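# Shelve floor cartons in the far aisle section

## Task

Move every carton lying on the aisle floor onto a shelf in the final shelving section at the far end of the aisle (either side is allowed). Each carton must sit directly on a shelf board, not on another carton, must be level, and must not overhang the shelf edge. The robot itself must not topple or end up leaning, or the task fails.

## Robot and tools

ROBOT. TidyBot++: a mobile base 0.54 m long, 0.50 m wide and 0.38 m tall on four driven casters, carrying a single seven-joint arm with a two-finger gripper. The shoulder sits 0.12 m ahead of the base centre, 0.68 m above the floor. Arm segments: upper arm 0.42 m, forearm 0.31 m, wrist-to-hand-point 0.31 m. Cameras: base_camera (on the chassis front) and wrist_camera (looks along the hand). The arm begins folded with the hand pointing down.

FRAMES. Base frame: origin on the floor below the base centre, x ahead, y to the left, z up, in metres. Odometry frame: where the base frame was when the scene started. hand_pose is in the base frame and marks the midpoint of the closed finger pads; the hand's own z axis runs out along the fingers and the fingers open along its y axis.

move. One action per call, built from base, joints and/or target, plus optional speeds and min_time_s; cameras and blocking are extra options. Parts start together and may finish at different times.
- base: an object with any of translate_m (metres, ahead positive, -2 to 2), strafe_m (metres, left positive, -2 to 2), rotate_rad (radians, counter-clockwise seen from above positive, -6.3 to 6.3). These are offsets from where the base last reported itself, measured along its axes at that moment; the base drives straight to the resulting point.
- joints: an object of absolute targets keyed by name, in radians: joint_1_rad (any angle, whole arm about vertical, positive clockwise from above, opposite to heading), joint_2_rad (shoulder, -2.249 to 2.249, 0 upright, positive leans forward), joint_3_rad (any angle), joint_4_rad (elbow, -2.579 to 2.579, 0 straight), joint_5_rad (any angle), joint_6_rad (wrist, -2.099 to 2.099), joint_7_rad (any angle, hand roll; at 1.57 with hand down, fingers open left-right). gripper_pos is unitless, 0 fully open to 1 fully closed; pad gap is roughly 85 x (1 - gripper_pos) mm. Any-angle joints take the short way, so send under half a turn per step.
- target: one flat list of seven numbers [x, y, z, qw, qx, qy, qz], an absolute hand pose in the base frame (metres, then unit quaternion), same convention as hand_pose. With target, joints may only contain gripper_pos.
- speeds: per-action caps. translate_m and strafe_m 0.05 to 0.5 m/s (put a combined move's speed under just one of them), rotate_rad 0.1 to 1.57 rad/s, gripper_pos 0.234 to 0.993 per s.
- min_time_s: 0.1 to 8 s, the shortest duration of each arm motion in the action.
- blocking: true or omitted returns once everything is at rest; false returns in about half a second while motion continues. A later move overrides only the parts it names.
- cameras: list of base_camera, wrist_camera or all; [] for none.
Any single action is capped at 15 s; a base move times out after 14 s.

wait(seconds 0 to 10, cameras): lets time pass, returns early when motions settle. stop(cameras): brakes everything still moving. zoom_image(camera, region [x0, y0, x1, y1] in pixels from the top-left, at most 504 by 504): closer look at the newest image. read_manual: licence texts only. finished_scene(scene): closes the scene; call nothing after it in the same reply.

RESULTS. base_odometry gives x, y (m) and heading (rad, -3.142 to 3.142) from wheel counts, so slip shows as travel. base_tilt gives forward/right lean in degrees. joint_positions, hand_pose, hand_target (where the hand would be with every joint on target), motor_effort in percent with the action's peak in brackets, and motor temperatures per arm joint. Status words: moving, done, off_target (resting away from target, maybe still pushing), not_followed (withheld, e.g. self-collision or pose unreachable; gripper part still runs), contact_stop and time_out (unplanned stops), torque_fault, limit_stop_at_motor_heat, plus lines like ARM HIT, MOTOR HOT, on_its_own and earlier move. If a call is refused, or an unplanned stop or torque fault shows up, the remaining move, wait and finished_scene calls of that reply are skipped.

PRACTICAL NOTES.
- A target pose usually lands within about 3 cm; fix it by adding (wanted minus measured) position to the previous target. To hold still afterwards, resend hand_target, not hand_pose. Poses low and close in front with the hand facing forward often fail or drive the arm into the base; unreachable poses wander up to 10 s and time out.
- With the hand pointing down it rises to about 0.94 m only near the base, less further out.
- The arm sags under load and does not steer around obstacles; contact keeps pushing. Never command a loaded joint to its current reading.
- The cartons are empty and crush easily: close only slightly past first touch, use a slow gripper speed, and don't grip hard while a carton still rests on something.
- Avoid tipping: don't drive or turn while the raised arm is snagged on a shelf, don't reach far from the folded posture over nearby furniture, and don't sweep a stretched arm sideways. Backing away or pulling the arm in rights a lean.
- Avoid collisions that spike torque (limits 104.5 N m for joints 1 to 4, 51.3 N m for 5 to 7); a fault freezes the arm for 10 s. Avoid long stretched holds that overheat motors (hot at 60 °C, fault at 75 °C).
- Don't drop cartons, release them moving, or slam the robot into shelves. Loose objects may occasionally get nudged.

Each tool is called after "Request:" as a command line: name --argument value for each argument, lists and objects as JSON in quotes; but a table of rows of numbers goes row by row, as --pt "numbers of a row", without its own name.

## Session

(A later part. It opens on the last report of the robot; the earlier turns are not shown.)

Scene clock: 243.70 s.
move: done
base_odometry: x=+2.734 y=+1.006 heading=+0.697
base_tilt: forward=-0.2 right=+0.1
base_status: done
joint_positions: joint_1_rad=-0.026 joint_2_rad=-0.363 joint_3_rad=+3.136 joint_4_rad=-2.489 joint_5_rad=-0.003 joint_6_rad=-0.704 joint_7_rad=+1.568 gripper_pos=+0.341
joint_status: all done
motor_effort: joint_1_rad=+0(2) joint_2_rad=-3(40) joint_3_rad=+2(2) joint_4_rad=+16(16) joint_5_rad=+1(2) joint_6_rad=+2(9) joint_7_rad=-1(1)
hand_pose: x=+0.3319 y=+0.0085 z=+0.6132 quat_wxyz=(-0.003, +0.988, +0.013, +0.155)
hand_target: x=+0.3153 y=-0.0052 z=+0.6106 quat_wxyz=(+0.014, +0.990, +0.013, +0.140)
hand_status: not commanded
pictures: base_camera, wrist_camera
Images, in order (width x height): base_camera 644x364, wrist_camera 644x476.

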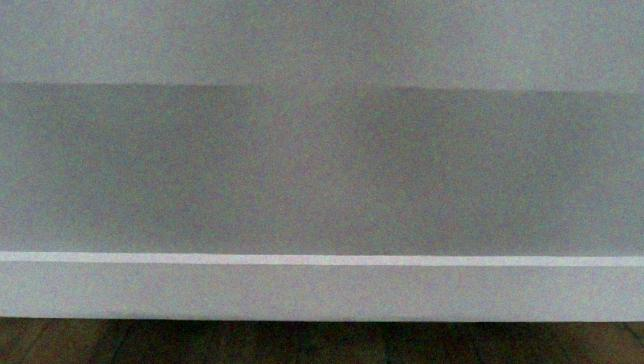

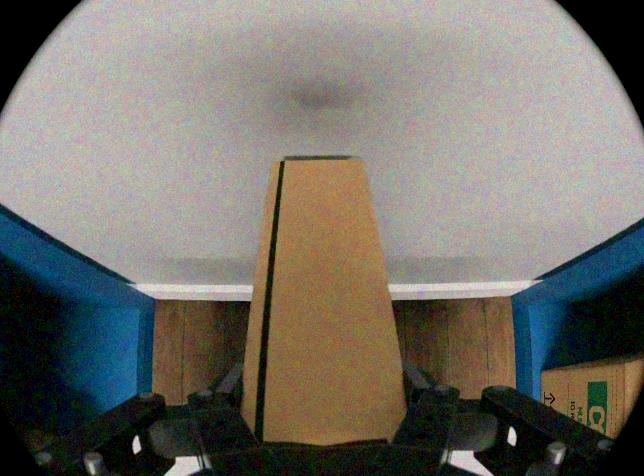

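Request:
move --joints '{"joint_1_rad": 1.6}' --cameras '["wrist_camera"]'

Request:
move --joints '{"joint_2_rad": -0.62, "joint_4_rad": -1.82, "joint_6_rad": -1.6}' --min_time_s 1.5

Request:
move --joints '{"joint_2_rad": -0.51, "joint_4_rad": -1.28, "joint_6_rad": -1.64}' --min_time_s 1.5 --cameras '["wrist_camera"]'

Scene clock: 252.63 s.
move: done
base_odometry: x=+2.734 y=+1.006 heading=+0.697
base_tilt: forward=-0.2 right=+0.1
base_status: not commanded
joint_positions: joint_1_rad=+1.575 joint_2_rad=-0.363 joint_3_rad=+3.136 joint_4_rad=-2.489 joint_5_rad=-0.002 joint_6_rad=-0.704 joint_7_rad=+1.568 gripper_pos=+0.341
joint_status: all done
motor_effort: joint_1_rad=+0(2) joint_2_rad=-3(4) joint_3_rad=+1(2) joint_4_rad=+16(16) joint_5_rad=+1(2) joint_6_rad=+4(5) joint_7_rad=+0(1)
hand_pose: x=+0.1207 y=-0.2131 z=+0.6132 quat_wxyz=(+0.110, +0.698, -0.699, +0.110)
hand_target: x=+0.1081 y=-0.1961 z=+0.6106 quat_wxyz=(+0.111, +0.699, -0.701, +0.088)
hand_status: not commanded
Images, in order (width x height): wrist_camera 644x476.

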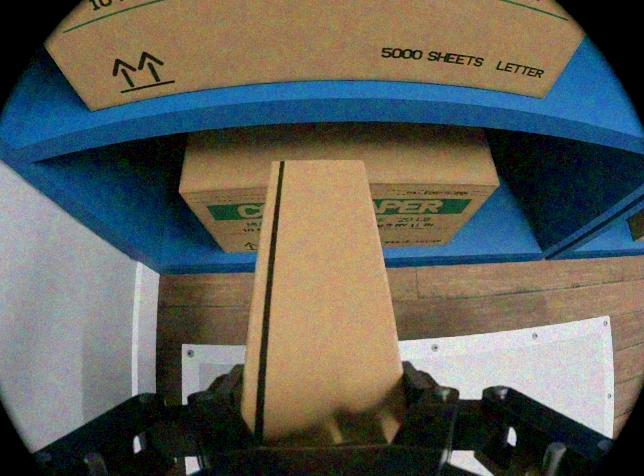

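Scene clock: 254.93 s.
move: done
base_odometry: x=+2.734 y=+1.006 heading=+0.697
base_tilt: forward=-0.2 right=+0.1
base_status: not commanded
joint_positions: joint_1_rad=+1.575 joint_2_rad=-0.597 joint_3_rad=+3.136 joint_4_rad=-1.853 joint_5_rad=-0.002 joint_6_rad=-1.552 joint_7_rad=+1.568 gripper_pos=+0.341
joint_status: all done
motor_effort: joint_1_rad=+0(1) joint_2_rad=+3(4) joint_3_rad=+2(2) joint_4_rad=+17(19) joint_5_rad=+1(2) joint_6_rad=+3(5) joint_7_rad=+0(1)
hand_pose: x=+0.1214 y=-0.1644 z=+0.8332 quat_wxyz=(+0.118, +0.697, -0.698, +0.117)
hand_target: x=+0.1063 y=-0.1524 z=+0.8450 quat_wxyz=(+0.135, +0.685, -0.708, +0.105)
hand_status: not commanded
pictures: none

Scene clock: 256.73 s.
move: done
base_odometry: x=+2.734 y=+1.006 heading=+0.697
base_tilt: forward=-0.2 right=+0.1
base_status: not commanded
joint_positions: joint_1_rad=+1.575 joint_2_rad=-0.539 joint_3_rad=+3.136 joint_4_rad=-1.310 joint_5_rad=-0.002 joint_6_rad=-1.593 joint_7_rad=+1.568 gripper_pos=+0.341
joint_status: all done
motor_effort: joint_1_rad=+0(1) joint_2_rad=+2(4) joint_3_rad=+1(3) joint_4_rad=+15(19) joint_5_rad=+1(2) joint_6_rad=+7(8) joint_7_rad=+0(1)
hand_pose: x=+0.1220 y=-0.2214 z=+1.0462 quat_wxyz=(+0.268, +0.654, -0.655, +0.268)
hand_target: x=+0.1052 y=-0.2209 z=+1.0432 quat_wxyz=(+0.268, +0.646, -0.674, +0.238)
hand_status: not commanded
Images, in order (width x height): wrist_camera 644x476.

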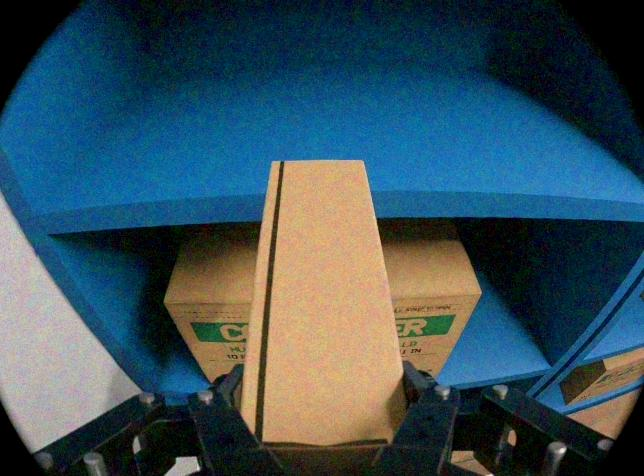

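Request:
move --base '{"strafe_m": -0.05}'

Request:
move --joints '{"joint_2_rad": 0.265, "joint_4_rad": -0.63, "joint_6_rad": -1.41}' --min_time_s 2 --cameras '["wrist_camera"]'

Scene clock: 274.50 s.
move: done
base_odometry: x=+2.766 y=+0.967 heading=+0.697
base_tilt: forward=-0.2 right=+0.1
base_status: done
joint_positions: joint_1_rad=+1.575 joint_2_rad=-0.511 joint_3_rad=+3.136 joint_4_rad=-1.308 joint_5_rad=-0.001 joint_6_rad=-1.597 joint_7_rad=+1.568 gripper_pos=+0.341
joint_status: not commanded
motor_effort: joint_1_rad=+0(1) joint_2_rad=+2(7) joint_3_rad=+2(2) joint_4_rad=+16(16) joint_5_rad=+1(2) joint_6_rad=+7(8) joint_7_rad=+0(1)
hand_pose: x=+0.1217 y=-0.2306 z=+1.0403 quat_wxyz=(+0.259, +0.658, -0.658, +0.258)
hand_target: x=+0.1052 y=-0.2209 z=+1.0432 quat_wxyz=(+0.268, +0.646, -0.674, +0.238)
hand_status: not commanded
pictures: none

Scene clock: 277.10 s.
move: done
base_odometry: x=+2.766 y=+0.967 heading=+0.697
base_tilt: forward=-0.2 right=+0.1
base_status: not commanded
joint_positions: joint_1_rad=+1.575 joint_2_rad=+0.243 joint_3_rad=+3.136 joint_4_rad=-0.664 joint_5_rad=-0.001 joint_6_rad=-1.471 joint_7_rad=+1.568 gripper_pos=+0.341
joint_status: all done
motor_effort: joint_1_rad=+0(1) joint_2_rad=-24(26) joint_3_rad=+1(2) joint_4_rad=+16(18) joint_5_rad=+1(2) joint_6_rad=+7(8) joint_7_rad=+0(1)
hand_pose: x=+0.1206 y=-0.5642 z=+1.0588 quat_wxyz=(+0.262, +0.656, -0.657, +0.265)
hand_target: x=+0.0952 y=-0.5860 z=+1.0761 quat_wxyz=(+0.302, +0.634, -0.658, +0.273)
hand_status: not commanded
Images, in order (width x height): wrist_camera 644x476.

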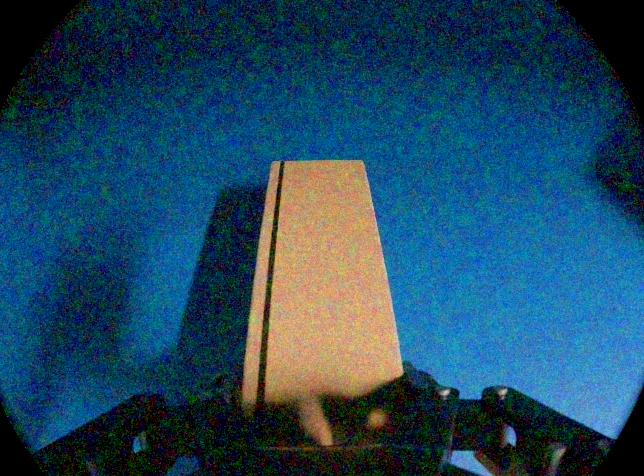

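Request:
move --joints '{"joint_2_rad": 0.14, "joint_4_rad": -0.845, "joint_6_rad": -1.29}' --min_time_s 1.5 --cameras '["wrist_camera"]'

Scene clock: 284.30 s.
move: done
base_odometry: x=+2.766 y=+0.967 heading=+0.697
base_tilt: forward=-0.2 right=+0.1
base_status: not commanded
joint_positions: joint_1_rad=+1.575 joint_2_rad=+0.185 joint_3_rad=+3.136 joint_4_rad=-0.834 joint_5_rad=-0.001 joint_6_rad=-1.351 joint_7_rad=+1.568 gripper_pos=+0.341
joint_status: all done
motor_effort: joint_1_rad=+0(1) joint_2_rad=-22(26) joint_3_rad=+1(2) joint_4_rad=+18(18) joint_5_rad=+1(2) joint_6_rad=+8(8) joint_7_rad=+0(1)
hand_pose: x=+0.1208 y=-0.5622 z=+1.0369 quat_wxyz=(+0.265, +0.655, -0.656, +0.267)
hand_target: x=+0.0965 y=-0.5574 z=+1.0709 quat_wxyz=(+0.312, +0.631, -0.652, +0.282)
hand_status: not commanded
Images, in order (width x height): wrist_camera 644x476.

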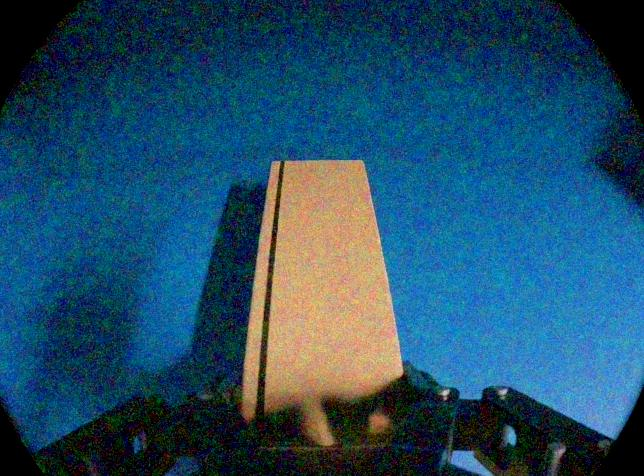

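Request:
move --joints '{"joint_2_rad": 0.128, "joint_4_rad": -0.9, "joint_6_rad": -1.235}' --min_time_s 1 --cameras '["wrist_camera"]'

Request:
move --joints '{"joint_2_rad": 0.12, "joint_4_rad": -0.93, "joint_6_rad": -1.213}' --min_time_s 0.6 --cameras '["wrist_camera"]'

Scene clock: 294.17 s.
move: done
base_odometry: x=+2.766 y=+0.967 heading=+0.697
base_tilt: forward=-0.2 right=+0.1
base_status: not commanded
joint_positions: joint_1_rad=+1.575 joint_2_rad=+0.171 joint_3_rad=+3.136 joint_4_rad=-0.884 joint_5_rad=-0.001 joint_6_rad=-1.294 joint_7_rad=+1.568 gripper_pos=+0.341
joint_status: all done
motor_effort: joint_1_rad=+0(1) joint_2_rad=-21(23) joint_3_rad=+1(2) joint_4_rad=+17(18) joint_5_rad=+1(2) joint_6_rad=+7(8) joint_7_rad=-1(1)
hand_pose: x=+0.1208 y=-0.5664 z=+1.0331 quat_wxyz=(+0.272, +0.652, -0.653, +0.274)
hand_target: x=+0.0966 y=-0.5620 z=+1.0630 quat_wxyz=(+0.316, +0.630, -0.650, +0.285)
hand_status: not commanded
Images, in order (width x height): wrist_camera 644x476.

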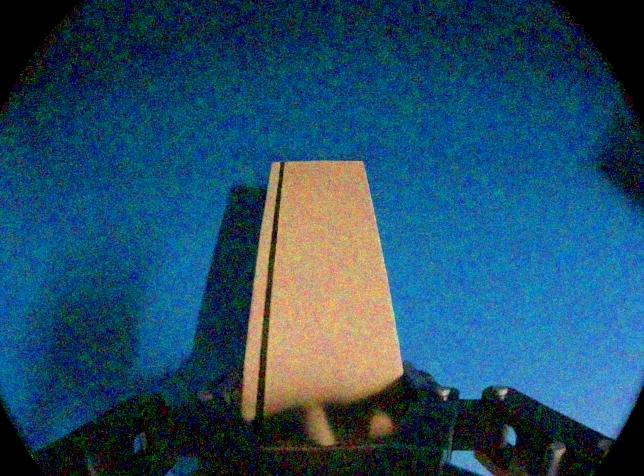

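Scene clock: 295.07 s.
move: done
base_odometry: x=+2.766 y=+0.967 heading=+0.697
base_tilt: forward=-0.2 right=+0.1
base_status: not commanded
joint_positions: joint_1_rad=+1.575 joint_2_rad=+0.158 joint_3_rad=+3.136 joint_4_rad=-0.910 joint_5_rad=-0.001 joint_6_rad=-1.267 joint_7_rad=+1.568 gripper_pos=+0.341
joint_status: all done
motor_effort: joint_1_rad=+0(1) joint_2_rad=-21(22) joint_3_rad=+1(1) joint_4_rad=+17(18) joint_5_rad=+1(2) joint_6_rad=+7(8) joint_7_rad=-1(1)
hand_pose: x=+0.1209 y=-0.5662 z=+1.0334 quat_wxyz=(+0.276, +0.650, -0.651, +0.278)
hand_target: x=+0.0967 y=-0.5622 z=+1.0575 quat_wxyz=(+0.316, +0.630, -0.649, +0.285)
hand_status: not commanded
Images, in order (width x height): wrist_camera 644x476.

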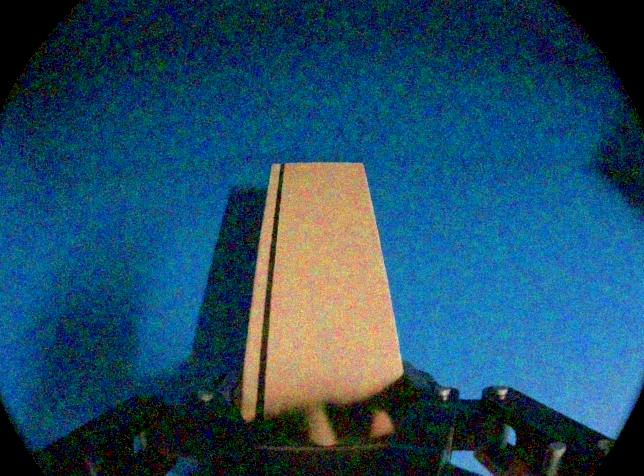

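Request:
move --joints '{"gripper_pos": 0.0}' --speeds '{"gripper_pos": 0.234}' --cameras '["wrist_camera"]'

Request:
move --joints '{"joint_2_rad": 0.265, "joint_4_rad": -0.63, "joint_6_rad": -1.41}' --min_time_s 1.2

Request:
move --joints '{"joint_2_rad": -0.54, "joint_4_rad": -1.28, "joint_6_rad": -1.64}' --min_time_s 1.2 --cameras '["wrist_camera"]'

Request:
move --joints '{"joint_2_rad": -0.39, "joint_4_rad": -2.5, "joint_6_rad": -0.6}' --min_time_s 1.2

Request:
move --base '{"translate_m": -1.56, "strafe_m": -0.0545}' --joints '{"joint_1_rad": 3.18}' --cameras '["all"]'

Scene clock: 319.37 s.
move: done
base_odometry: x=+2.766 y=+0.967 heading=+0.697
base_tilt: forward=-0.2 right=+0.1
base_status: not commanded
joint_positions: joint_1_rad=+1.575 joint_2_rad=+0.158 joint_3_rad=+3.136 joint_4_rad=-0.917 joint_5_rad=-0.001 joint_6_rad=-1.267 joint_7_rad=+1.568 gripper_pos=+0.000
joint_status: all done
motor_effort: joint_1_rad=+0(1) joint_2_rad=-21(23) joint_3_rad=+1(2) joint_4_rad=+17(18) joint_5_rad=+1(2) joint_6_rad=+7(8) joint_7_rad=+0(1)
hand_pose: x=+0.1209 y=-0.5658 z=+1.0299 quat_wxyz=(+0.274, +0.651, -0.652, +0.276)
hand_target: x=+0.0967 y=-0.5622 z=+1.0575 quat_wxyz=(+0.316, +0.630, -0.649, +0.285)
hand_status: not commanded
Images, in order (width x height): wrist_camera 644x476.

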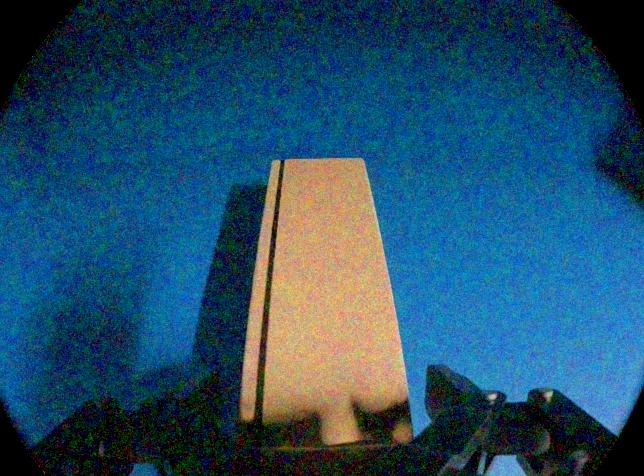

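Scene clock: 320.90 s.
move: done
base_odometry: x=+2.766 y=+0.967 heading=+0.697
base_tilt: forward=-0.2 right=+0.1
base_status: not commanded
joint_positions: joint_1_rad=+1.575 joint_2_rad=+0.229 joint_3_rad=+3.136 joint_4_rad=-0.661 joint_5_rad=-0.001 joint_6_rad=-1.360 joint_7_rad=+1.568 gripper_pos=+0.000
joint_status: all done
motor_effort: joint_1_rad=+0(1) joint_2_rad=-22(24) joint_3_rad=+0(2) joint_4_rad=+16(19) joint_5_rad=+1(2) joint_6_rad=+7(9) joint_7_rad=+0(1)
hand_pose: x=+0.1206 y=-0.5818 z=+1.0943 quat_wxyz=(+0.304, +0.637, -0.638, +0.306)
hand_target: x=+0.0952 y=-0.5860 z=+1.0761 quat_wxyz=(+0.302, +0.634, -0.658, +0.273)
hand_status: not commanded
pictures: none

Scene clock: 323.00 s.
move: done
base_odometry: x=+2.766 y=+0.967 heading=+0.697
base_tilt: forward=-0.2 right=+0.1
base_status: not commanded
joint_positions: joint_1_rad=+1.575 joint_2_rad=-0.521 joint_3_rad=+3.136 joint_4_rad=-1.266 joint_5_rad=-0.001 joint_6_rad=-1.590 joint_7_rad=+1.568 gripper_pos=+0.000
joint_status: all done
motor_effort: joint_1_rad=+0(1) joint_2_rad=+3(25) joint_3_rad=+2(2) joint_4_rad=+15(19) joint_5_rad=+1(2) joint_6_rad=+7(8) joint_7_rad=+0(1)
hand_pose: x=+0.1218 y=-0.2284 z=+1.0625 quat_wxyz=(+0.278, +0.650, -0.651, +0.277)
hand_target: x=+0.1055 y=-0.2100 z=+1.0497 quat_wxyz=(+0.278, +0.642, -0.670, +0.248)
hand_status: not commanded
Images, in order (width x height): wrist_camera 644x476.

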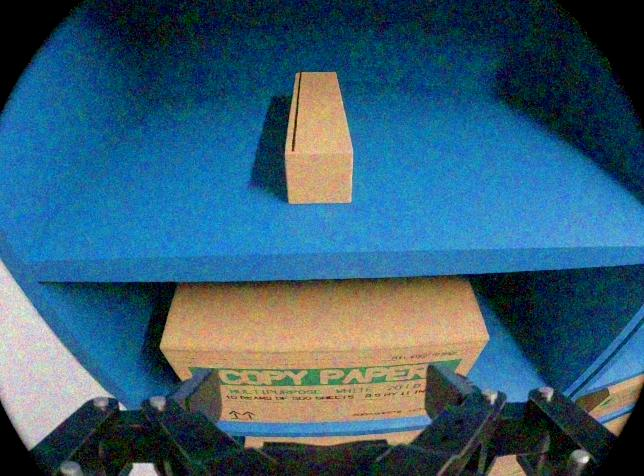

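Scene clock: 325.80 s.
move: done
base_odometry: x=+2.766 y=+0.967 heading=+0.697
base_tilt: forward=-0.2 right=+0.1
base_status: not commanded
joint_positions: joint_1_rad=+1.575 joint_2_rad=-0.415 joint_3_rad=+3.136 joint_4_rad=-2.488 joint_5_rad=-0.001 joint_6_rad=-0.656 joint_7_rad=+1.568 gripper_pos=+0.000
joint_status: all done
motor_effort: joint_1_rad=+0(1) joint_2_rad=-2(5) joint_3_rad=+1(2) joint_4_rad=+16(20) joint_5_rad=+1(2) joint_6_rad=+3(8) joint_7_rad=+0(1)
hand_pose: x=+0.1205 y=-0.2308 z=+0.6304 quat_wxyz=(+0.145, +0.691, -0.693, +0.145)
hand_target: x=+0.1084 y=-0.2398 z=+0.6269 quat_wxyz=(+0.163, +0.690, -0.691, +0.140)
hand_status: not commanded
pictures: none

Scene clock: 329.53 s.
move: done
base_odometry: x=+1.605 y=-0.076 heading=+0.697
base_tilt: forward=-0.2 right=+0.1
base_status: done
joint_positions: joint_1_rad=+3.155 joint_2_rad=-0.405 joint_3_rad=+3.136 joint_4_rad=-2.489 joint_5_rad=+0.000 joint_6_rad=-0.647 joint_7_rad=+1.568 gripper_pos=+0.000
joint_status: all done
motor_effort: joint_1_rad=+0(2) joint_2_rad=-3(4) joint_3_rad=+2(3) joint_4_rad=+16(17) joint_5_rad=+1(2) joint_6_rad=+5(5) joint_7_rad=+0(1)
hand_pose: x=-0.1130 y=+0.0007 z=+0.6285 quat_wxyz=(+0.203, -0.005, -0.979, -0.002)
hand_target: x=-0.1207 y=+0.0129 z=+0.6269 quat_wxyz=(+0.214, -0.005, -0.977, -0.017)
hand_status: not commanded
pictures: base_camera, wrist_camera
Images, in order (width x height): base_camera 644x364, wrist_camera 644x476.

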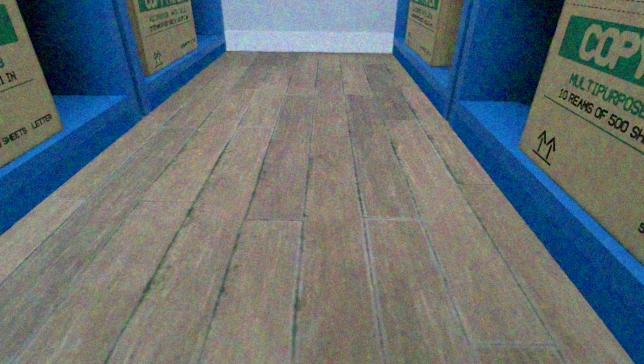

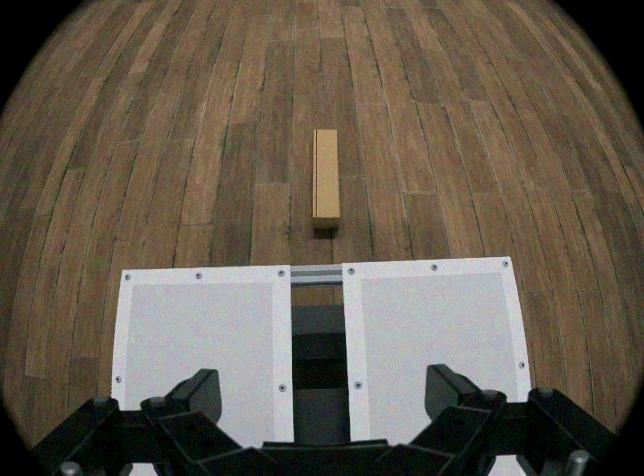

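Request:
move --joints '{"joint_2_rad": 1.45, "joint_4_rad": -1.37, "joint_6_rad": 0.49}' --min_time_s 1.8 --cameras '["wrist_camera"]'

Scene clock: 339.60 s.
move: done
base_odometry: x=+1.605 y=-0.076 heading=+0.697
base_tilt: forward=-0.2 right=+0.1
base_status: not commanded
joint_positions: joint_1_rad=+3.155 joint_2_rad=+1.403 joint_3_rad=+3.136 joint_4_rad=-1.395 joint_5_rad=+0.000 joint_6_rad=+0.431 joint_7_rad=+1.568 gripper_pos=+0.000
joint_status: all done
motor_effort: joint_1_rad=-1(1) joint_2_rad=-40(44) joint_3_rad=+0(2) joint_4_rad=+10(17) joint_5_rad=+1(2) joint_6_rad=+7(8) joint_7_rad=+0(1)
hand_pose: x=-0.6194 y=+0.0055 z=+0.2335 quat_wxyz=(+0.378, -0.008, -0.926, +0.001)
hand_target: x=-0.6236 y=+0.0189 z=+0.2201 quat_wxyz=(+0.395, -0.002, -0.919, -0.003)
hand_status: not commanded
Images, in order (width x height): wrist_camera 644x476.

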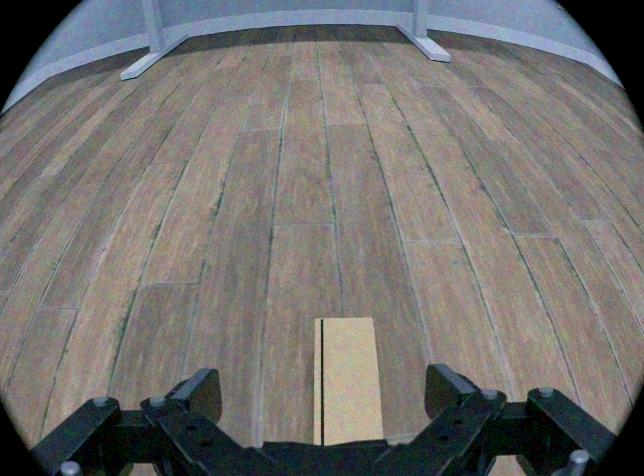

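Request:
move --base '{"strafe_m": 0.021}' --speeds '{"strafe_m": 0.1}'

Request:
move --joints '{"joint_2_rad": 1.78, "joint_4_rad": -1.0, "joint_6_rad": 0.36}' --min_time_s 1.2 --cameras '["wrist_camera"]'

Scene clock: 348.13 s.
move: done
base_odometry: x=+1.592 y=-0.060 heading=+0.697
base_tilt: forward=-0.2 right=+0.1
base_status: done
joint_positions: joint_1_rad=+3.173 joint_2_rad=+1.403 joint_3_rad=+3.136 joint_4_rad=-1.394 joint_5_rad=+0.000 joint_6_rad=+0.432 joint_7_rad=+1.568 gripper_pos=+0.000
joint_status: not commanded
motor_effort: joint_1_rad=+0(5) joint_2_rad=-41(42) joint_3_rad=+0(2) joint_4_rad=+10(10) joint_5_rad=+1(2) joint_6_rad=+6(7) joint_7_rad=-1(1)
hand_pose: x=-0.6201 y=+0.0185 z=+0.2342 quat_wxyz=(+0.379, -0.016, -0.925, -0.003)
hand_target: x=-0.6236 y=+0.0189 z=+0.2201 quat_wxyz=(+0.395, -0.002, -0.919, -0.003)
hand_status: not commanded
pictures: none

Scene clock: 349.93 s.
move: done
base_odometry: x=+1.592 y=-0.060 heading=+0.697
base_tilt: forward=-0.2 right=+0.1
base_status: not commanded
joint_positions: joint_1_rad=+3.173 joint_2_rad=+1.741 joint_3_rad=+3.136 joint_4_rad=-1.025 joint_5_rad=+0.000 joint_6_rad=+0.402 joint_7_rad=+1.568 gripper_pos=+0.000
joint_status: all done
motor_effort: joint_1_rad=+0(1) joint_2_rad=-41(45) joint_3_rad=+0(1) joint_4_rad=+11(12) joint_5_rad=+1(2) joint_6_rad=+7(9) joint_7_rad=+0(1)
hand_pose: x=-0.6292 y=+0.0195 z=+0.0964 quat_wxyz=(+0.379, -0.017, -0.925, -0.003)
hand_target: x=-0.6091 y=+0.0202 z=+0.0668 quat_wxyz=(+0.353, -0.003, -0.936, -0.004)
hand_status: not commanded
Images, in order (width x height): wrist_camera 644x476.

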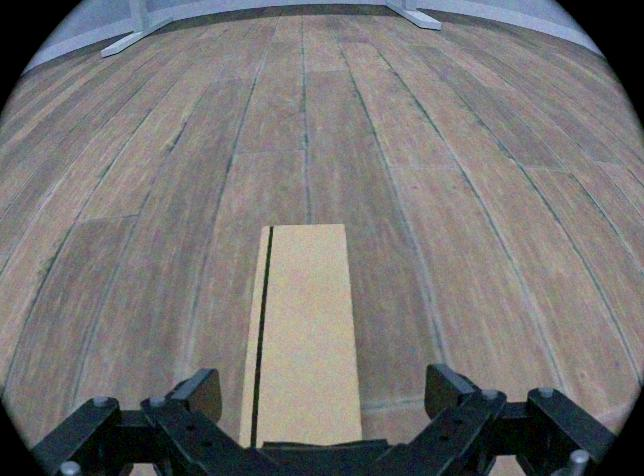

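Request:
move --joints '{"joint_1_rad": 3.131}'

Request:
move --joints '{"joint_2_rad": 1.925, "joint_4_rad": -0.85}' --min_time_s 1 --cameras '["wrist_camera"]'

Request:
move --joints '{"gripper_pos": 0.3}' --speeds '{"gripper_pos": 0.3}'

Request:
move --joints '{"gripper_pos": 0.345}' --speeds '{"gripper_pos": 0.234}' --cameras '["wrist_camera"]'

Scene clock: 359.00 s.
move: done
base_odometry: x=+1.592 y=-0.060 heading=+0.697
base_tilt: forward=-0.2 right=+0.1
base_status: not commanded
joint_positions: joint_1_rad=+3.146 joint_2_rad=+1.741 joint_3_rad=+3.136 joint_4_rad=-1.025 joint_5_rad=+0.000 joint_6_rad=+0.402 joint_7_rad=+1.568 gripper_pos=+0.000
joint_status: all done
motor_effort: joint_1_rad=-1(2) joint_2_rad=-41(42) joint_3_rad=+1(1) joint_4_rad=+10(10) joint_5_rad=+1(2) joint_6_rad=+6(8) joint_7_rad=+0(1)
hand_pose: x=-0.6295 y=-0.0012 z=+0.0964 quat_wxyz=(+0.379, -0.004, -0.925, +0.002)
hand_target: x=-0.6093 y=-0.0155 z=+0.0668 quat_wxyz=(+0.353, +0.020, -0.935, +0.005)
hand_status: not commanded
pictures: none

Scene clock: 360.60 s.
move: done
base_odometry: x=+1.592 y=-0.060 heading=+0.697
base_tilt: forward=-0.2 right=+0.1
base_status: not commanded
joint_positions: joint_1_rad=+3.146 joint_2_rad=+1.880 joint_3_rad=+3.136 joint_4_rad=-0.873 joint_5_rad=+0.000 joint_6_rad=+0.402 joint_7_rad=+1.568 gripper_pos=+0.000
joint_status: all done
motor_effort: joint_1_rad=+0(1) joint_2_rad=-41(43) joint_3_rad=+0(1) joint_4_rad=+10(12) joint_5_rad=+2(2) joint_6_rad=+8(8) joint_7_rad=+0(1)
hand_pose: x=-0.6221 y=-0.0008 z=+0.0437 quat_wxyz=(+0.385, -0.005, -0.923, +0.002)
hand_target: x=-0.5950 y=-0.0150 z=+0.0098 quat_wxyz=(+0.355, +0.019, -0.935, +0.004)
hand_status: not commanded
Images, in order (width x height): wrist_camera 644x476.

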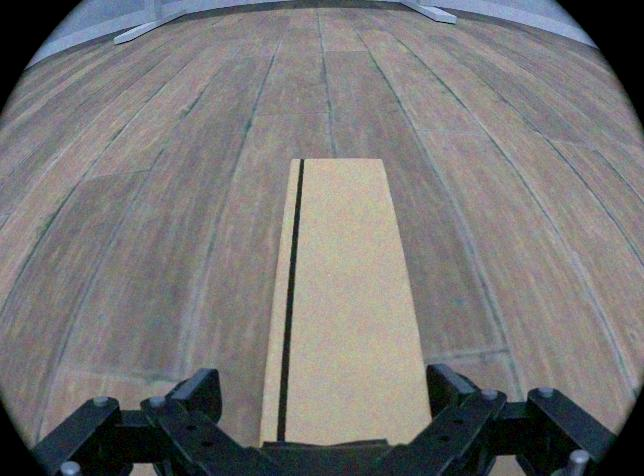

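Scene clock: 362.20 s.
move: done
base_odometry: x=+1.592 y=-0.060 heading=+0.697
base_tilt: forward=-0.2 right=+0.1
base_status: not commanded
joint_positions: joint_1_rad=+3.146 joint_2_rad=+1.880 joint_3_rad=+3.136 joint_4_rad=-0.873 joint_5_rad=+0.000 joint_6_rad=+0.402 joint_7_rad=+1.568 gripper_pos=+0.299
joint_status: all done
motor_effort: joint_1_rad=+0(1) joint_2_rad=-40(41) joint_3_rad=+0(1) joint_4_rad=+10(11) joint_5_rad=+2(2) joint_6_rad=+7(8) joint_7_rad=+0(1)
hand_pose: x=-0.6221 y=-0.0008 z=+0.0437 quat_wxyz=(+0.385, -0.005, -0.923, +0.002)
hand_target: x=-0.5950 y=-0.0150 z=+0.0098 quat_wxyz=(+0.355, +0.019, -0.935, +0.004)
hand_status: not commanded
pictures: none

Scene clock: 363.30 s.
move: done
base_odometry: x=+1.592 y=-0.060 heading=+0.697
base_tilt: forward=-0.2 right=+0.1
base_status: not commanded
joint_positions: joint_1_rad=+3.146 joint_2_rad=+1.880 joint_3_rad=+3.136 joint_4_rad=-0.872 joint_5_rad=+0.000 joint_6_rad=+0.402 joint_7_rad=+1.568 gripper_pos=+0.341
joint_status: all done
motor_effort: joint_1_rad=+0(1) joint_2_rad=-39(41) joint_3_rad=+0(1) joint_4_rad=+10(11) joint_5_rad=+1(1) joint_6_rad=+7(8) joint_7_rad=+0(1)
hand_pose: x=-0.6225 y=-0.0008 z=+0.0440 quat_wxyz=(+0.385, -0.005, -0.923, +0.002)
hand_target: x=-0.5950 y=-0.0150 z=+0.0098 quat_wxyz=(+0.355, +0.019, -0.935, +0.004)
hand_status: not commanded
Images, in order (width x height): wrist_camera 644x476.

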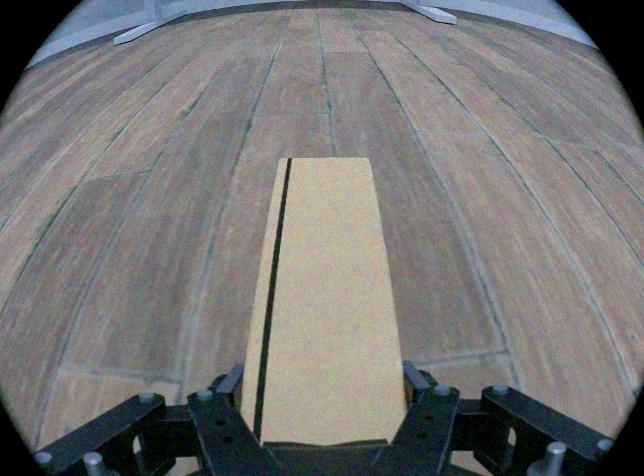

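Request:
move --joints '{"joint_2_rad": 1.35, "joint_4_rad": -1.4, "joint_6_rad": 0.4}' --min_time_s 1.2 --cameras '["wrist_camera"]'

Request:
move --base '{"translate_m": 1.309, "strafe_m": 0.084}' --joints '{"joint_2_rad": -0.39, "joint_4_rad": -2.5, "joint_6_rad": -0.75}' --min_time_s 2

Request:
move --joints '{"joint_1_rad": 1.555, "joint_2_rad": -0.62, "joint_4_rad": -1.82, "joint_6_rad": -1.6}' --min_time_s 1.5 --cameras '["wrist_camera"]'

Request:
move --joints '{"joint_2_rad": -0.51, "joint_4_rad": -1.28, "joint_6_rad": -1.64}' --min_time_s 1.5 --cameras '["all"]'

Scene clock: 383.50 s.
move: done
base_odometry: x=+1.592 y=-0.060 heading=+0.697
base_tilt: forward=-0.2 right=+0.1
base_status: not commanded
joint_positions: joint_1_rad=+3.146 joint_2_rad=+1.395 joint_3_rad=+3.136 joint_4_rad=-1.388 joint_5_rad=+0.000 joint_6_rad=+0.402 joint_7_rad=+1.568 gripper_pos=+0.341
joint_status: all done
motor_effort: joint_1_rad=+0(1) joint_2_rad=-41(44) joint_3_rad=+0(1) joint_4_rad=+10(11) joint_5_rad=+1(2) joint_6_rad=+7(9) joint_7_rad=+0(1)
hand_pose: x=-0.6202 y=-0.0019 z=+0.2358 quat_wxyz=(+0.371, -0.003, -0.929, +0.003)
hand_target: x=-0.6328 y=-0.0169 z=+0.2647 quat_wxyz=(+0.386, +0.021, -0.922, +0.005)
hand_status: not commanded
Images, in order (width x height): wrist_camera 644x476.

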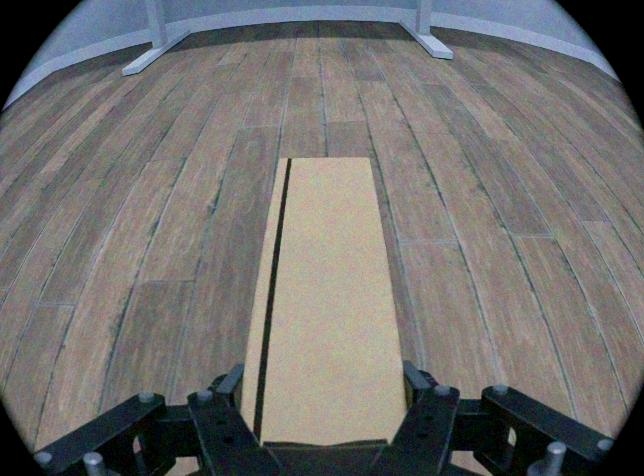

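Scene clock: 386.83 s.
move: done
base_odometry: x=+2.541 y=+0.845 heading=+0.698
base_tilt: forward=-0.2 right=+0.1
base_status: done
joint_positions: joint_1_rad=+3.145 joint_2_rad=-0.375 joint_3_rad=+3.136 joint_4_rad=-2.495 joint_5_rad=+0.001 joint_6_rad=-0.704 joint_7_rad=+1.568 gripper_pos=+0.341
joint_status: all done
motor_effort: joint_1_rad=+0(2) joint_2_rad=-2(44) joint_3_rad=+1(2) joint_4_rad=+16(18) joint_5_rad=+1(2) joint_6_rad=+3(8) joint_7_rad=+0(1)
hand_pose: x=-0.0920 y=-0.0016 z=+0.6133 quat_wxyz=(+0.158, +0.000, -0.987, -0.001)
hand_target: x=-0.0774 y=+0.0031 z=+0.6106 quat_wxyz=(+0.140, +0.018, -0.990, -0.013)
hand_status: not commanded
pictures: none

Scene clock: 389.63 s.
move: done
base_odometry: x=+2.541 y=+0.845 heading=+0.698
base_tilt: forward=-0.2 right=+0.1
base_status: not commanded
joint_positions: joint_1_rad=+1.580 joint_2_rad=-0.595 joint_3_rad=+3.136 joint_4_rad=-1.854 joint_5_rad=+0.001 joint_6_rad=-1.551 joint_7_rad=+1.568 gripper_pos=+0.341
joint_status: all done
motor_effort: joint_1_rad=+0(2) joint_2_rad=+3(4) joint_3_rad=+1(2) joint_4_rad=+17(18) joint_5_rad=+1(2) joint_6_rad=+3(5) joint_7_rad=-1(1)
hand_pose: x=+0.1200 y=-0.1648 z=+0.8323 quat_wxyz=(+0.118, +0.695, -0.699, +0.115)
hand_target: x=+0.1131 y=-0.1528 z=+0.8450 quat_wxyz=(+0.132, +0.701, -0.693, +0.108)
hand_status: not commanded
Images, in order (width x height): wrist_camera 644x476.

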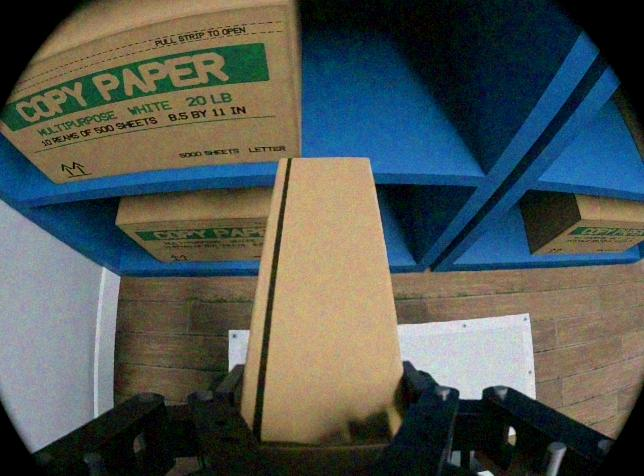

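Scene clock: 391.43 s.
move: done
base_odometry: x=+2.541 y=+0.845 heading=+0.698
base_tilt: forward=-0.2 right=+0.1
base_status: not commanded
joint_positions: joint_1_rad=+1.580 joint_2_rad=-0.539 joint_3_rad=+3.136 joint_4_rad=-1.311 joint_5_rad=+0.001 joint_6_rad=-1.593 joint_7_rad=+1.568 gripper_pos=+0.341
joint_status: all done
motor_effort: joint_1_rad=+0(1) joint_2_rad=+3(4) joint_3_rad=+1(2) joint_4_rad=+15(19) joint_5_rad=+1(2) joint_6_rad=+7(9) joint_7_rad=+0(1)
hand_pose: x=+0.1205 y=-0.2214 z=+1.0461 quat_wxyz=(+0.269, +0.653, -0.656, +0.266)
hand_target: x=+0.1151 y=-0.2213 z=+1.0432 quat_wxyz=(+0.262, +0.661, -0.659, +0.244)
hand_status: not commanded
pictures: base_camera, wrist_camera
Images, in order (width x height): base_camera 644x364, wrist_camera 644x476.

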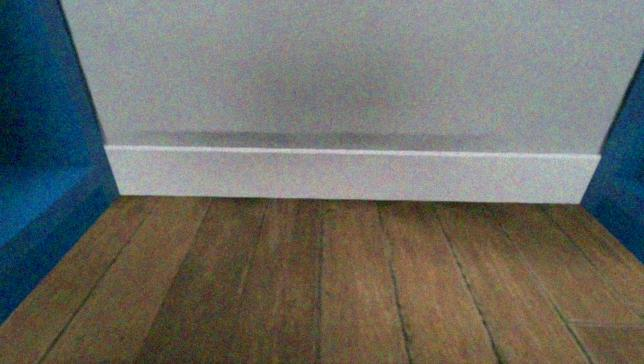

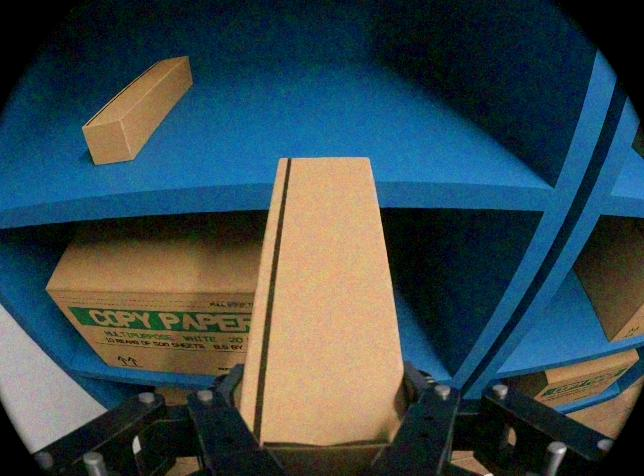

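Request:
move --base '{"strafe_m": -0.06}' --speeds '{"strafe_m": 0.2}'

Request:
move --joints '{"joint_2_rad": 0.265, "joint_4_rad": -0.63, "joint_6_rad": -1.4}' --min_time_s 1.8 --cameras '["wrist_camera"]'

Request:
move --joints '{"joint_2_rad": 0.145, "joint_4_rad": -0.835, "joint_6_rad": -1.29}' --min_time_s 1.5 --cameras '["wrist_camera"]'

Scene clock: 403.33 s.
move: done
base_odometry: x=+2.580 y=+0.799 heading=+0.698
base_tilt: forward=-0.2 right=+0.1
base_status: done
joint_positions: joint_1_rad=+1.579 joint_2_rad=-0.510 joint_3_rad=+3.136 joint_4_rad=-1.308 joint_5_rad=+0.001 joint_6_rad=-1.597 joint_7_rad=+1.568 gripper_pos=+0.341
joint_status: not commanded
motor_effort: joint_1_rad=+0(1) joint_2_rad=+2(7) joint_3_rad=+1(2) joint_4_rad=+15(17) joint_5_rad=+1(2) joint_6_rad=+6(8) joint_7_rad=+0(1)
hand_pose: x=+0.1203 y=-0.2311 z=+1.0399 quat_wxyz=(+0.259, +0.657, -0.660, +0.256)
hand_target: x=+0.1151 y=-0.2213 z=+1.0432 quat_wxyz=(+0.262, +0.661, -0.659, +0.244)
hand_status: not commanded
pictures: none

Scene clock: 405.63 s.
move: done
base_odometry: x=+2.580 y=+0.799 heading=+0.698
base_tilt: forward=-0.2 right=+0.1
base_status: not commanded
joint_positions: joint_1_rad=+1.579 joint_2_rad=+0.240 joint_3_rad=+3.136 joint_4_rad=-0.665 joint_5_rad=+0.001 joint_6_rad=-1.461 joint_7_rad=+1.568 gripper_pos=+0.341
joint_status: all done
motor_effort: joint_1_rad=+0(1) joint_2_rad=-23(27) joint_3_rad=+1(2) joint_4_rad=+17(17) joint_5_rad=+1(2) joint_6_rad=+7(9) joint_7_rad=+0(1)
hand_pose: x=+0.1179 y=-0.5652 z=+1.0625 quat_wxyz=(+0.267, +0.653, -0.657, +0.267)
hand_target: x=+0.1216 y=-0.5885 z=+1.0784 quat_wxyz=(+0.299, +0.647, -0.642, +0.283)
hand_status: not commanded
Images, in order (width x height): wrist_camera 644x476.

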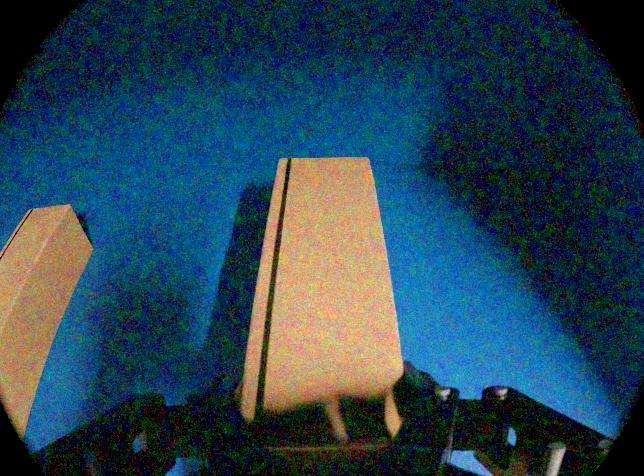

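Scene clock: 407.43 s.
move: done
base_odometry: x=+2.580 y=+0.799 heading=+0.698
base_tilt: forward=-0.2 right=+0.1
base_status: not commanded
joint_positions: joint_1_rad=+1.579 joint_2_rad=+0.191 joint_3_rad=+3.136 joint_4_rad=-0.825 joint_5_rad=+0.001 joint_6_rad=-1.352 joint_7_rad=+1.568 gripper_pos=+0.341
joint_status: all done
motor_effort: joint_1_rad=+0(1) joint_2_rad=-23(25) joint_3_rad=+1(2) joint_4_rad=+17(18) joint_5_rad=+1(2) joint_6_rad=+7(8) joint_7_rad=+0(1)
hand_pose: x=+0.1181 y=-0.5644 z=+1.0381 quat_wxyz=(+0.267, +0.653, -0.657, +0.267)
hand_target: x=+0.1216 y=-0.5600 z=+1.0731 quat_wxyz=(+0.307, +0.645, -0.637, +0.290)
hand_status: not commanded
Images, in order (width x height): wrist_camera 644x476.

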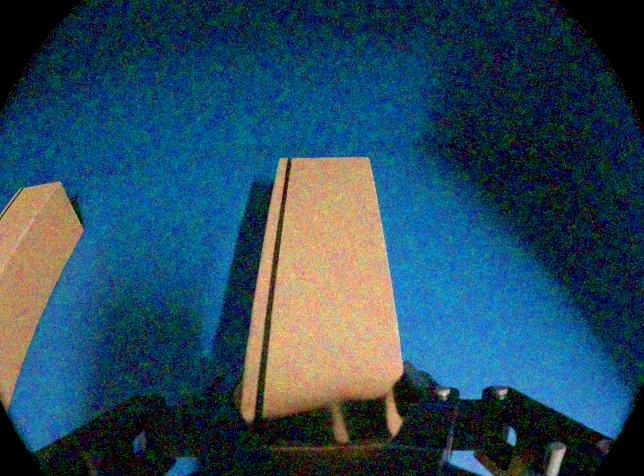

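Request:
move --joints '{"joint_2_rad": 0.13, "joint_4_rad": -0.89, "joint_6_rad": -1.24}' --min_time_s 1 --cameras '["wrist_camera"]'

Request:
move --joints '{"joint_2_rad": 0.122, "joint_4_rad": -0.92, "joint_6_rad": -1.218}' --min_time_s 0.6 --cameras '["wrist_camera"]'

Scene clock: 415.57 s.
move: done
base_odometry: x=+2.580 y=+0.799 heading=+0.698
base_tilt: forward=-0.2 right=+0.1
base_status: not commanded
joint_positions: joint_1_rad=+1.579 joint_2_rad=+0.176 joint_3_rad=+3.136 joint_4_rad=-0.876 joint_5_rad=+0.001 joint_6_rad=-1.300 joint_7_rad=+1.568 gripper_pos=+0.341
joint_status: all done
motor_effort: joint_1_rad=+0(1) joint_2_rad=-23(23) joint_3_rad=+1(2) joint_4_rad=+17(19) joint_5_rad=+1(2) joint_6_rad=+7(8) joint_7_rad=+0(1)
hand_pose: x=+0.1181 y=-0.5676 z=+1.0330 quat_wxyz=(+0.272, +0.651, -0.655, +0.272)
hand_target: x=+0.1219 y=-0.5626 z=+1.0658 quat_wxyz=(+0.310, +0.644, -0.635, +0.293)
hand_status: not commanded
Images, in order (width x height): wrist_camera 644x476.

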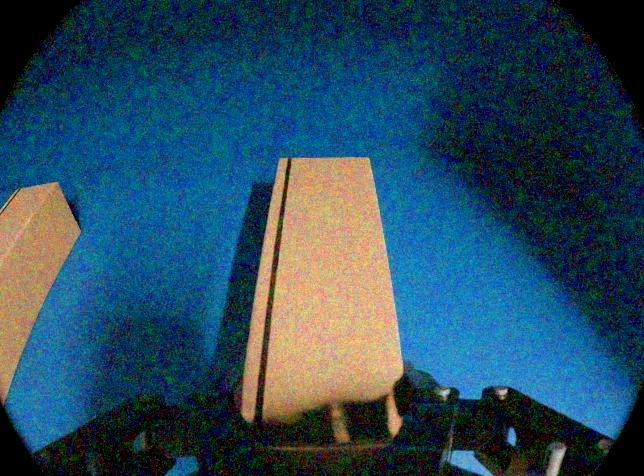

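Scene clock: 416.47 s.
move: done
base_odometry: x=+2.580 y=+0.799 heading=+0.698
base_tilt: forward=-0.2 right=+0.1
base_status: not commanded
joint_positions: joint_1_rad=+1.579 joint_2_rad=+0.163 joint_3_rad=+3.136 joint_4_rad=-0.902 joint_5_rad=+0.001 joint_6_rad=-1.273 joint_7_rad=+1.568 gripper_pos=+0.341
joint_status: all done
motor_effort: joint_1_rad=+0(1) joint_2_rad=-21(23) joint_3_rad=+2(2) joint_4_rad=+17(18) joint_5_rad=+1(1) joint_6_rad=+6(8) joint_7_rad=-1(1)
hand_pose: x=+0.1181 y=-0.5673 z=+1.0334 quat_wxyz=(+0.277, +0.649, -0.653, +0.277)
hand_target: x=+0.1220 y=-0.5628 z=+1.0602 quat_wxyz=(+0.310, +0.644, -0.635, +0.293)
hand_status: not commanded
Images, in order (width x height): wrist_camera 644x476.

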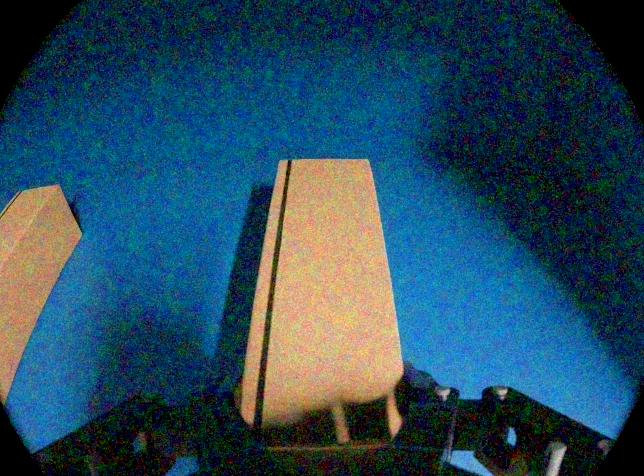

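Request:
move --joints '{"gripper_pos": 0.0}' --speeds '{"gripper_pos": 0.234}'

Request:
move --joints '{"joint_2_rad": 0.265, "joint_4_rad": -0.63, "joint_6_rad": -1.41}' --min_time_s 1.2

Request:
move --joints '{"joint_2_rad": -0.54, "joint_4_rad": -1.28, "joint_6_rad": -1.64}' --min_time_s 1.2 --cameras '["wrist_camera"]'

Scene clock: 426.10 s.
move: done
base_odometry: x=+2.580 y=+0.799 heading=+0.698
base_tilt: forward=-0.2 right=+0.1
base_status: not commanded
joint_positions: joint_1_rad=+1.579 joint_2_rad=+0.163 joint_3_rad=+3.136 joint_4_rad=-0.907 joint_5_rad=+0.001 joint_6_rad=-1.273 joint_7_rad=+1.568 gripper_pos=+0.000
joint_status: all done
motor_effort: joint_1_rad=+0(1) joint_2_rad=-22(23) joint_3_rad=+1(2) joint_4_rad=+18(18) joint_5_rad=+1(2) joint_6_rad=+6(8) joint_7_rad=+0(1)
hand_pose: x=+0.1182 y=-0.5670 z=+1.0310 quat_wxyz=(+0.275, +0.650, -0.653, +0.275)
hand_target: x=+0.1220 y=-0.5628 z=+1.0602 quat_wxyz=(+0.310, +0.644, -0.635, +0.293)
hand_status: not commanded
pictures: none

Scene clock: 427.63 s.
move: done
base_odometry: x=+2.580 y=+0.799 heading=+0.698
base_tilt: forward=-0.2 right=+0.1
base_status: not commanded
joint_positions: joint_1_rad=+1.579 joint_2_rad=+0.229 joint_3_rad=+3.136 joint_4_rad=-0.661 joint_5_rad=+0.001 joint_6_rad=-1.360 joint_7_rad=+1.568 gripper_pos=+0.000
joint_status: all done
motor_effort: joint_1_rad=+0(1) joint_2_rad=-22(25) joint_3_rad=+1(2) joint_4_rad=+17(19) joint_5_rad=+1(2) joint_6_rad=+7(9) joint_7_rad=-1(1)
hand_pose: x=+0.1178 y=-0.5819 z=+1.0943 quat_wxyz=(+0.305, +0.636, -0.640, +0.305)
hand_target: x=+0.1215 y=-0.5865 z=+1.0761 quat_wxyz=(+0.295, +0.649, -0.643, +0.279)
hand_status: not commanded
pictures: none

Scene clock: 429.73 s.
move: done
base_odometry: x=+2.580 y=+0.799 heading=+0.698
base_tilt: forward=-0.2 right=+0.1
base_status: not commanded
joint_positions: joint_1_rad=+1.579 joint_2_rad=-0.521 joint_3_rad=+3.136 joint_4_rad=-1.266 joint_5_rad=+0.001 joint_6_rad=-1.590 joint_7_rad=+1.568 gripper_pos=+0.000
joint_status: all done
motor_effort: joint_1_rad=+0(1) joint_2_rad=+3(26) joint_3_rad=+2(2) joint_4_rad=+15(18) joint_5_rad=+2(2) joint_6_rad=+7(9) joint_7_rad=+0(1)
hand_pose: x=+0.1203 y=-0.2284 z=+1.0625 quat_wxyz=(+0.279, +0.649, -0.652, +0.276)
hand_target: x=+0.1149 y=-0.2104 z=+1.0497 quat_wxyz=(+0.272, +0.657, -0.655, +0.254)
hand_status: not commanded
Images, in order (width x height): wrist_camera 644x476.

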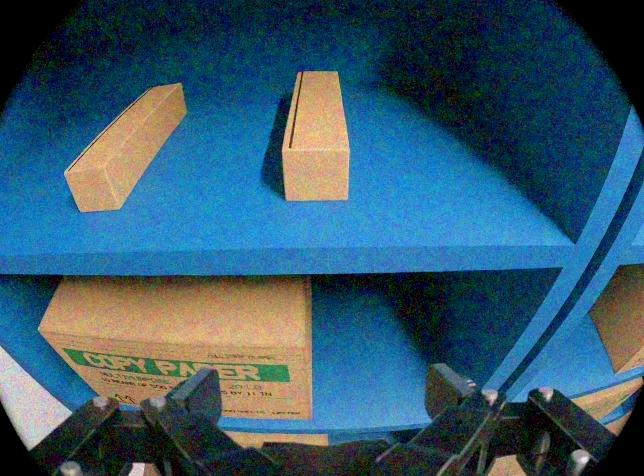

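Request:
finished_scene --scene 2

The scene is finished: the task was done.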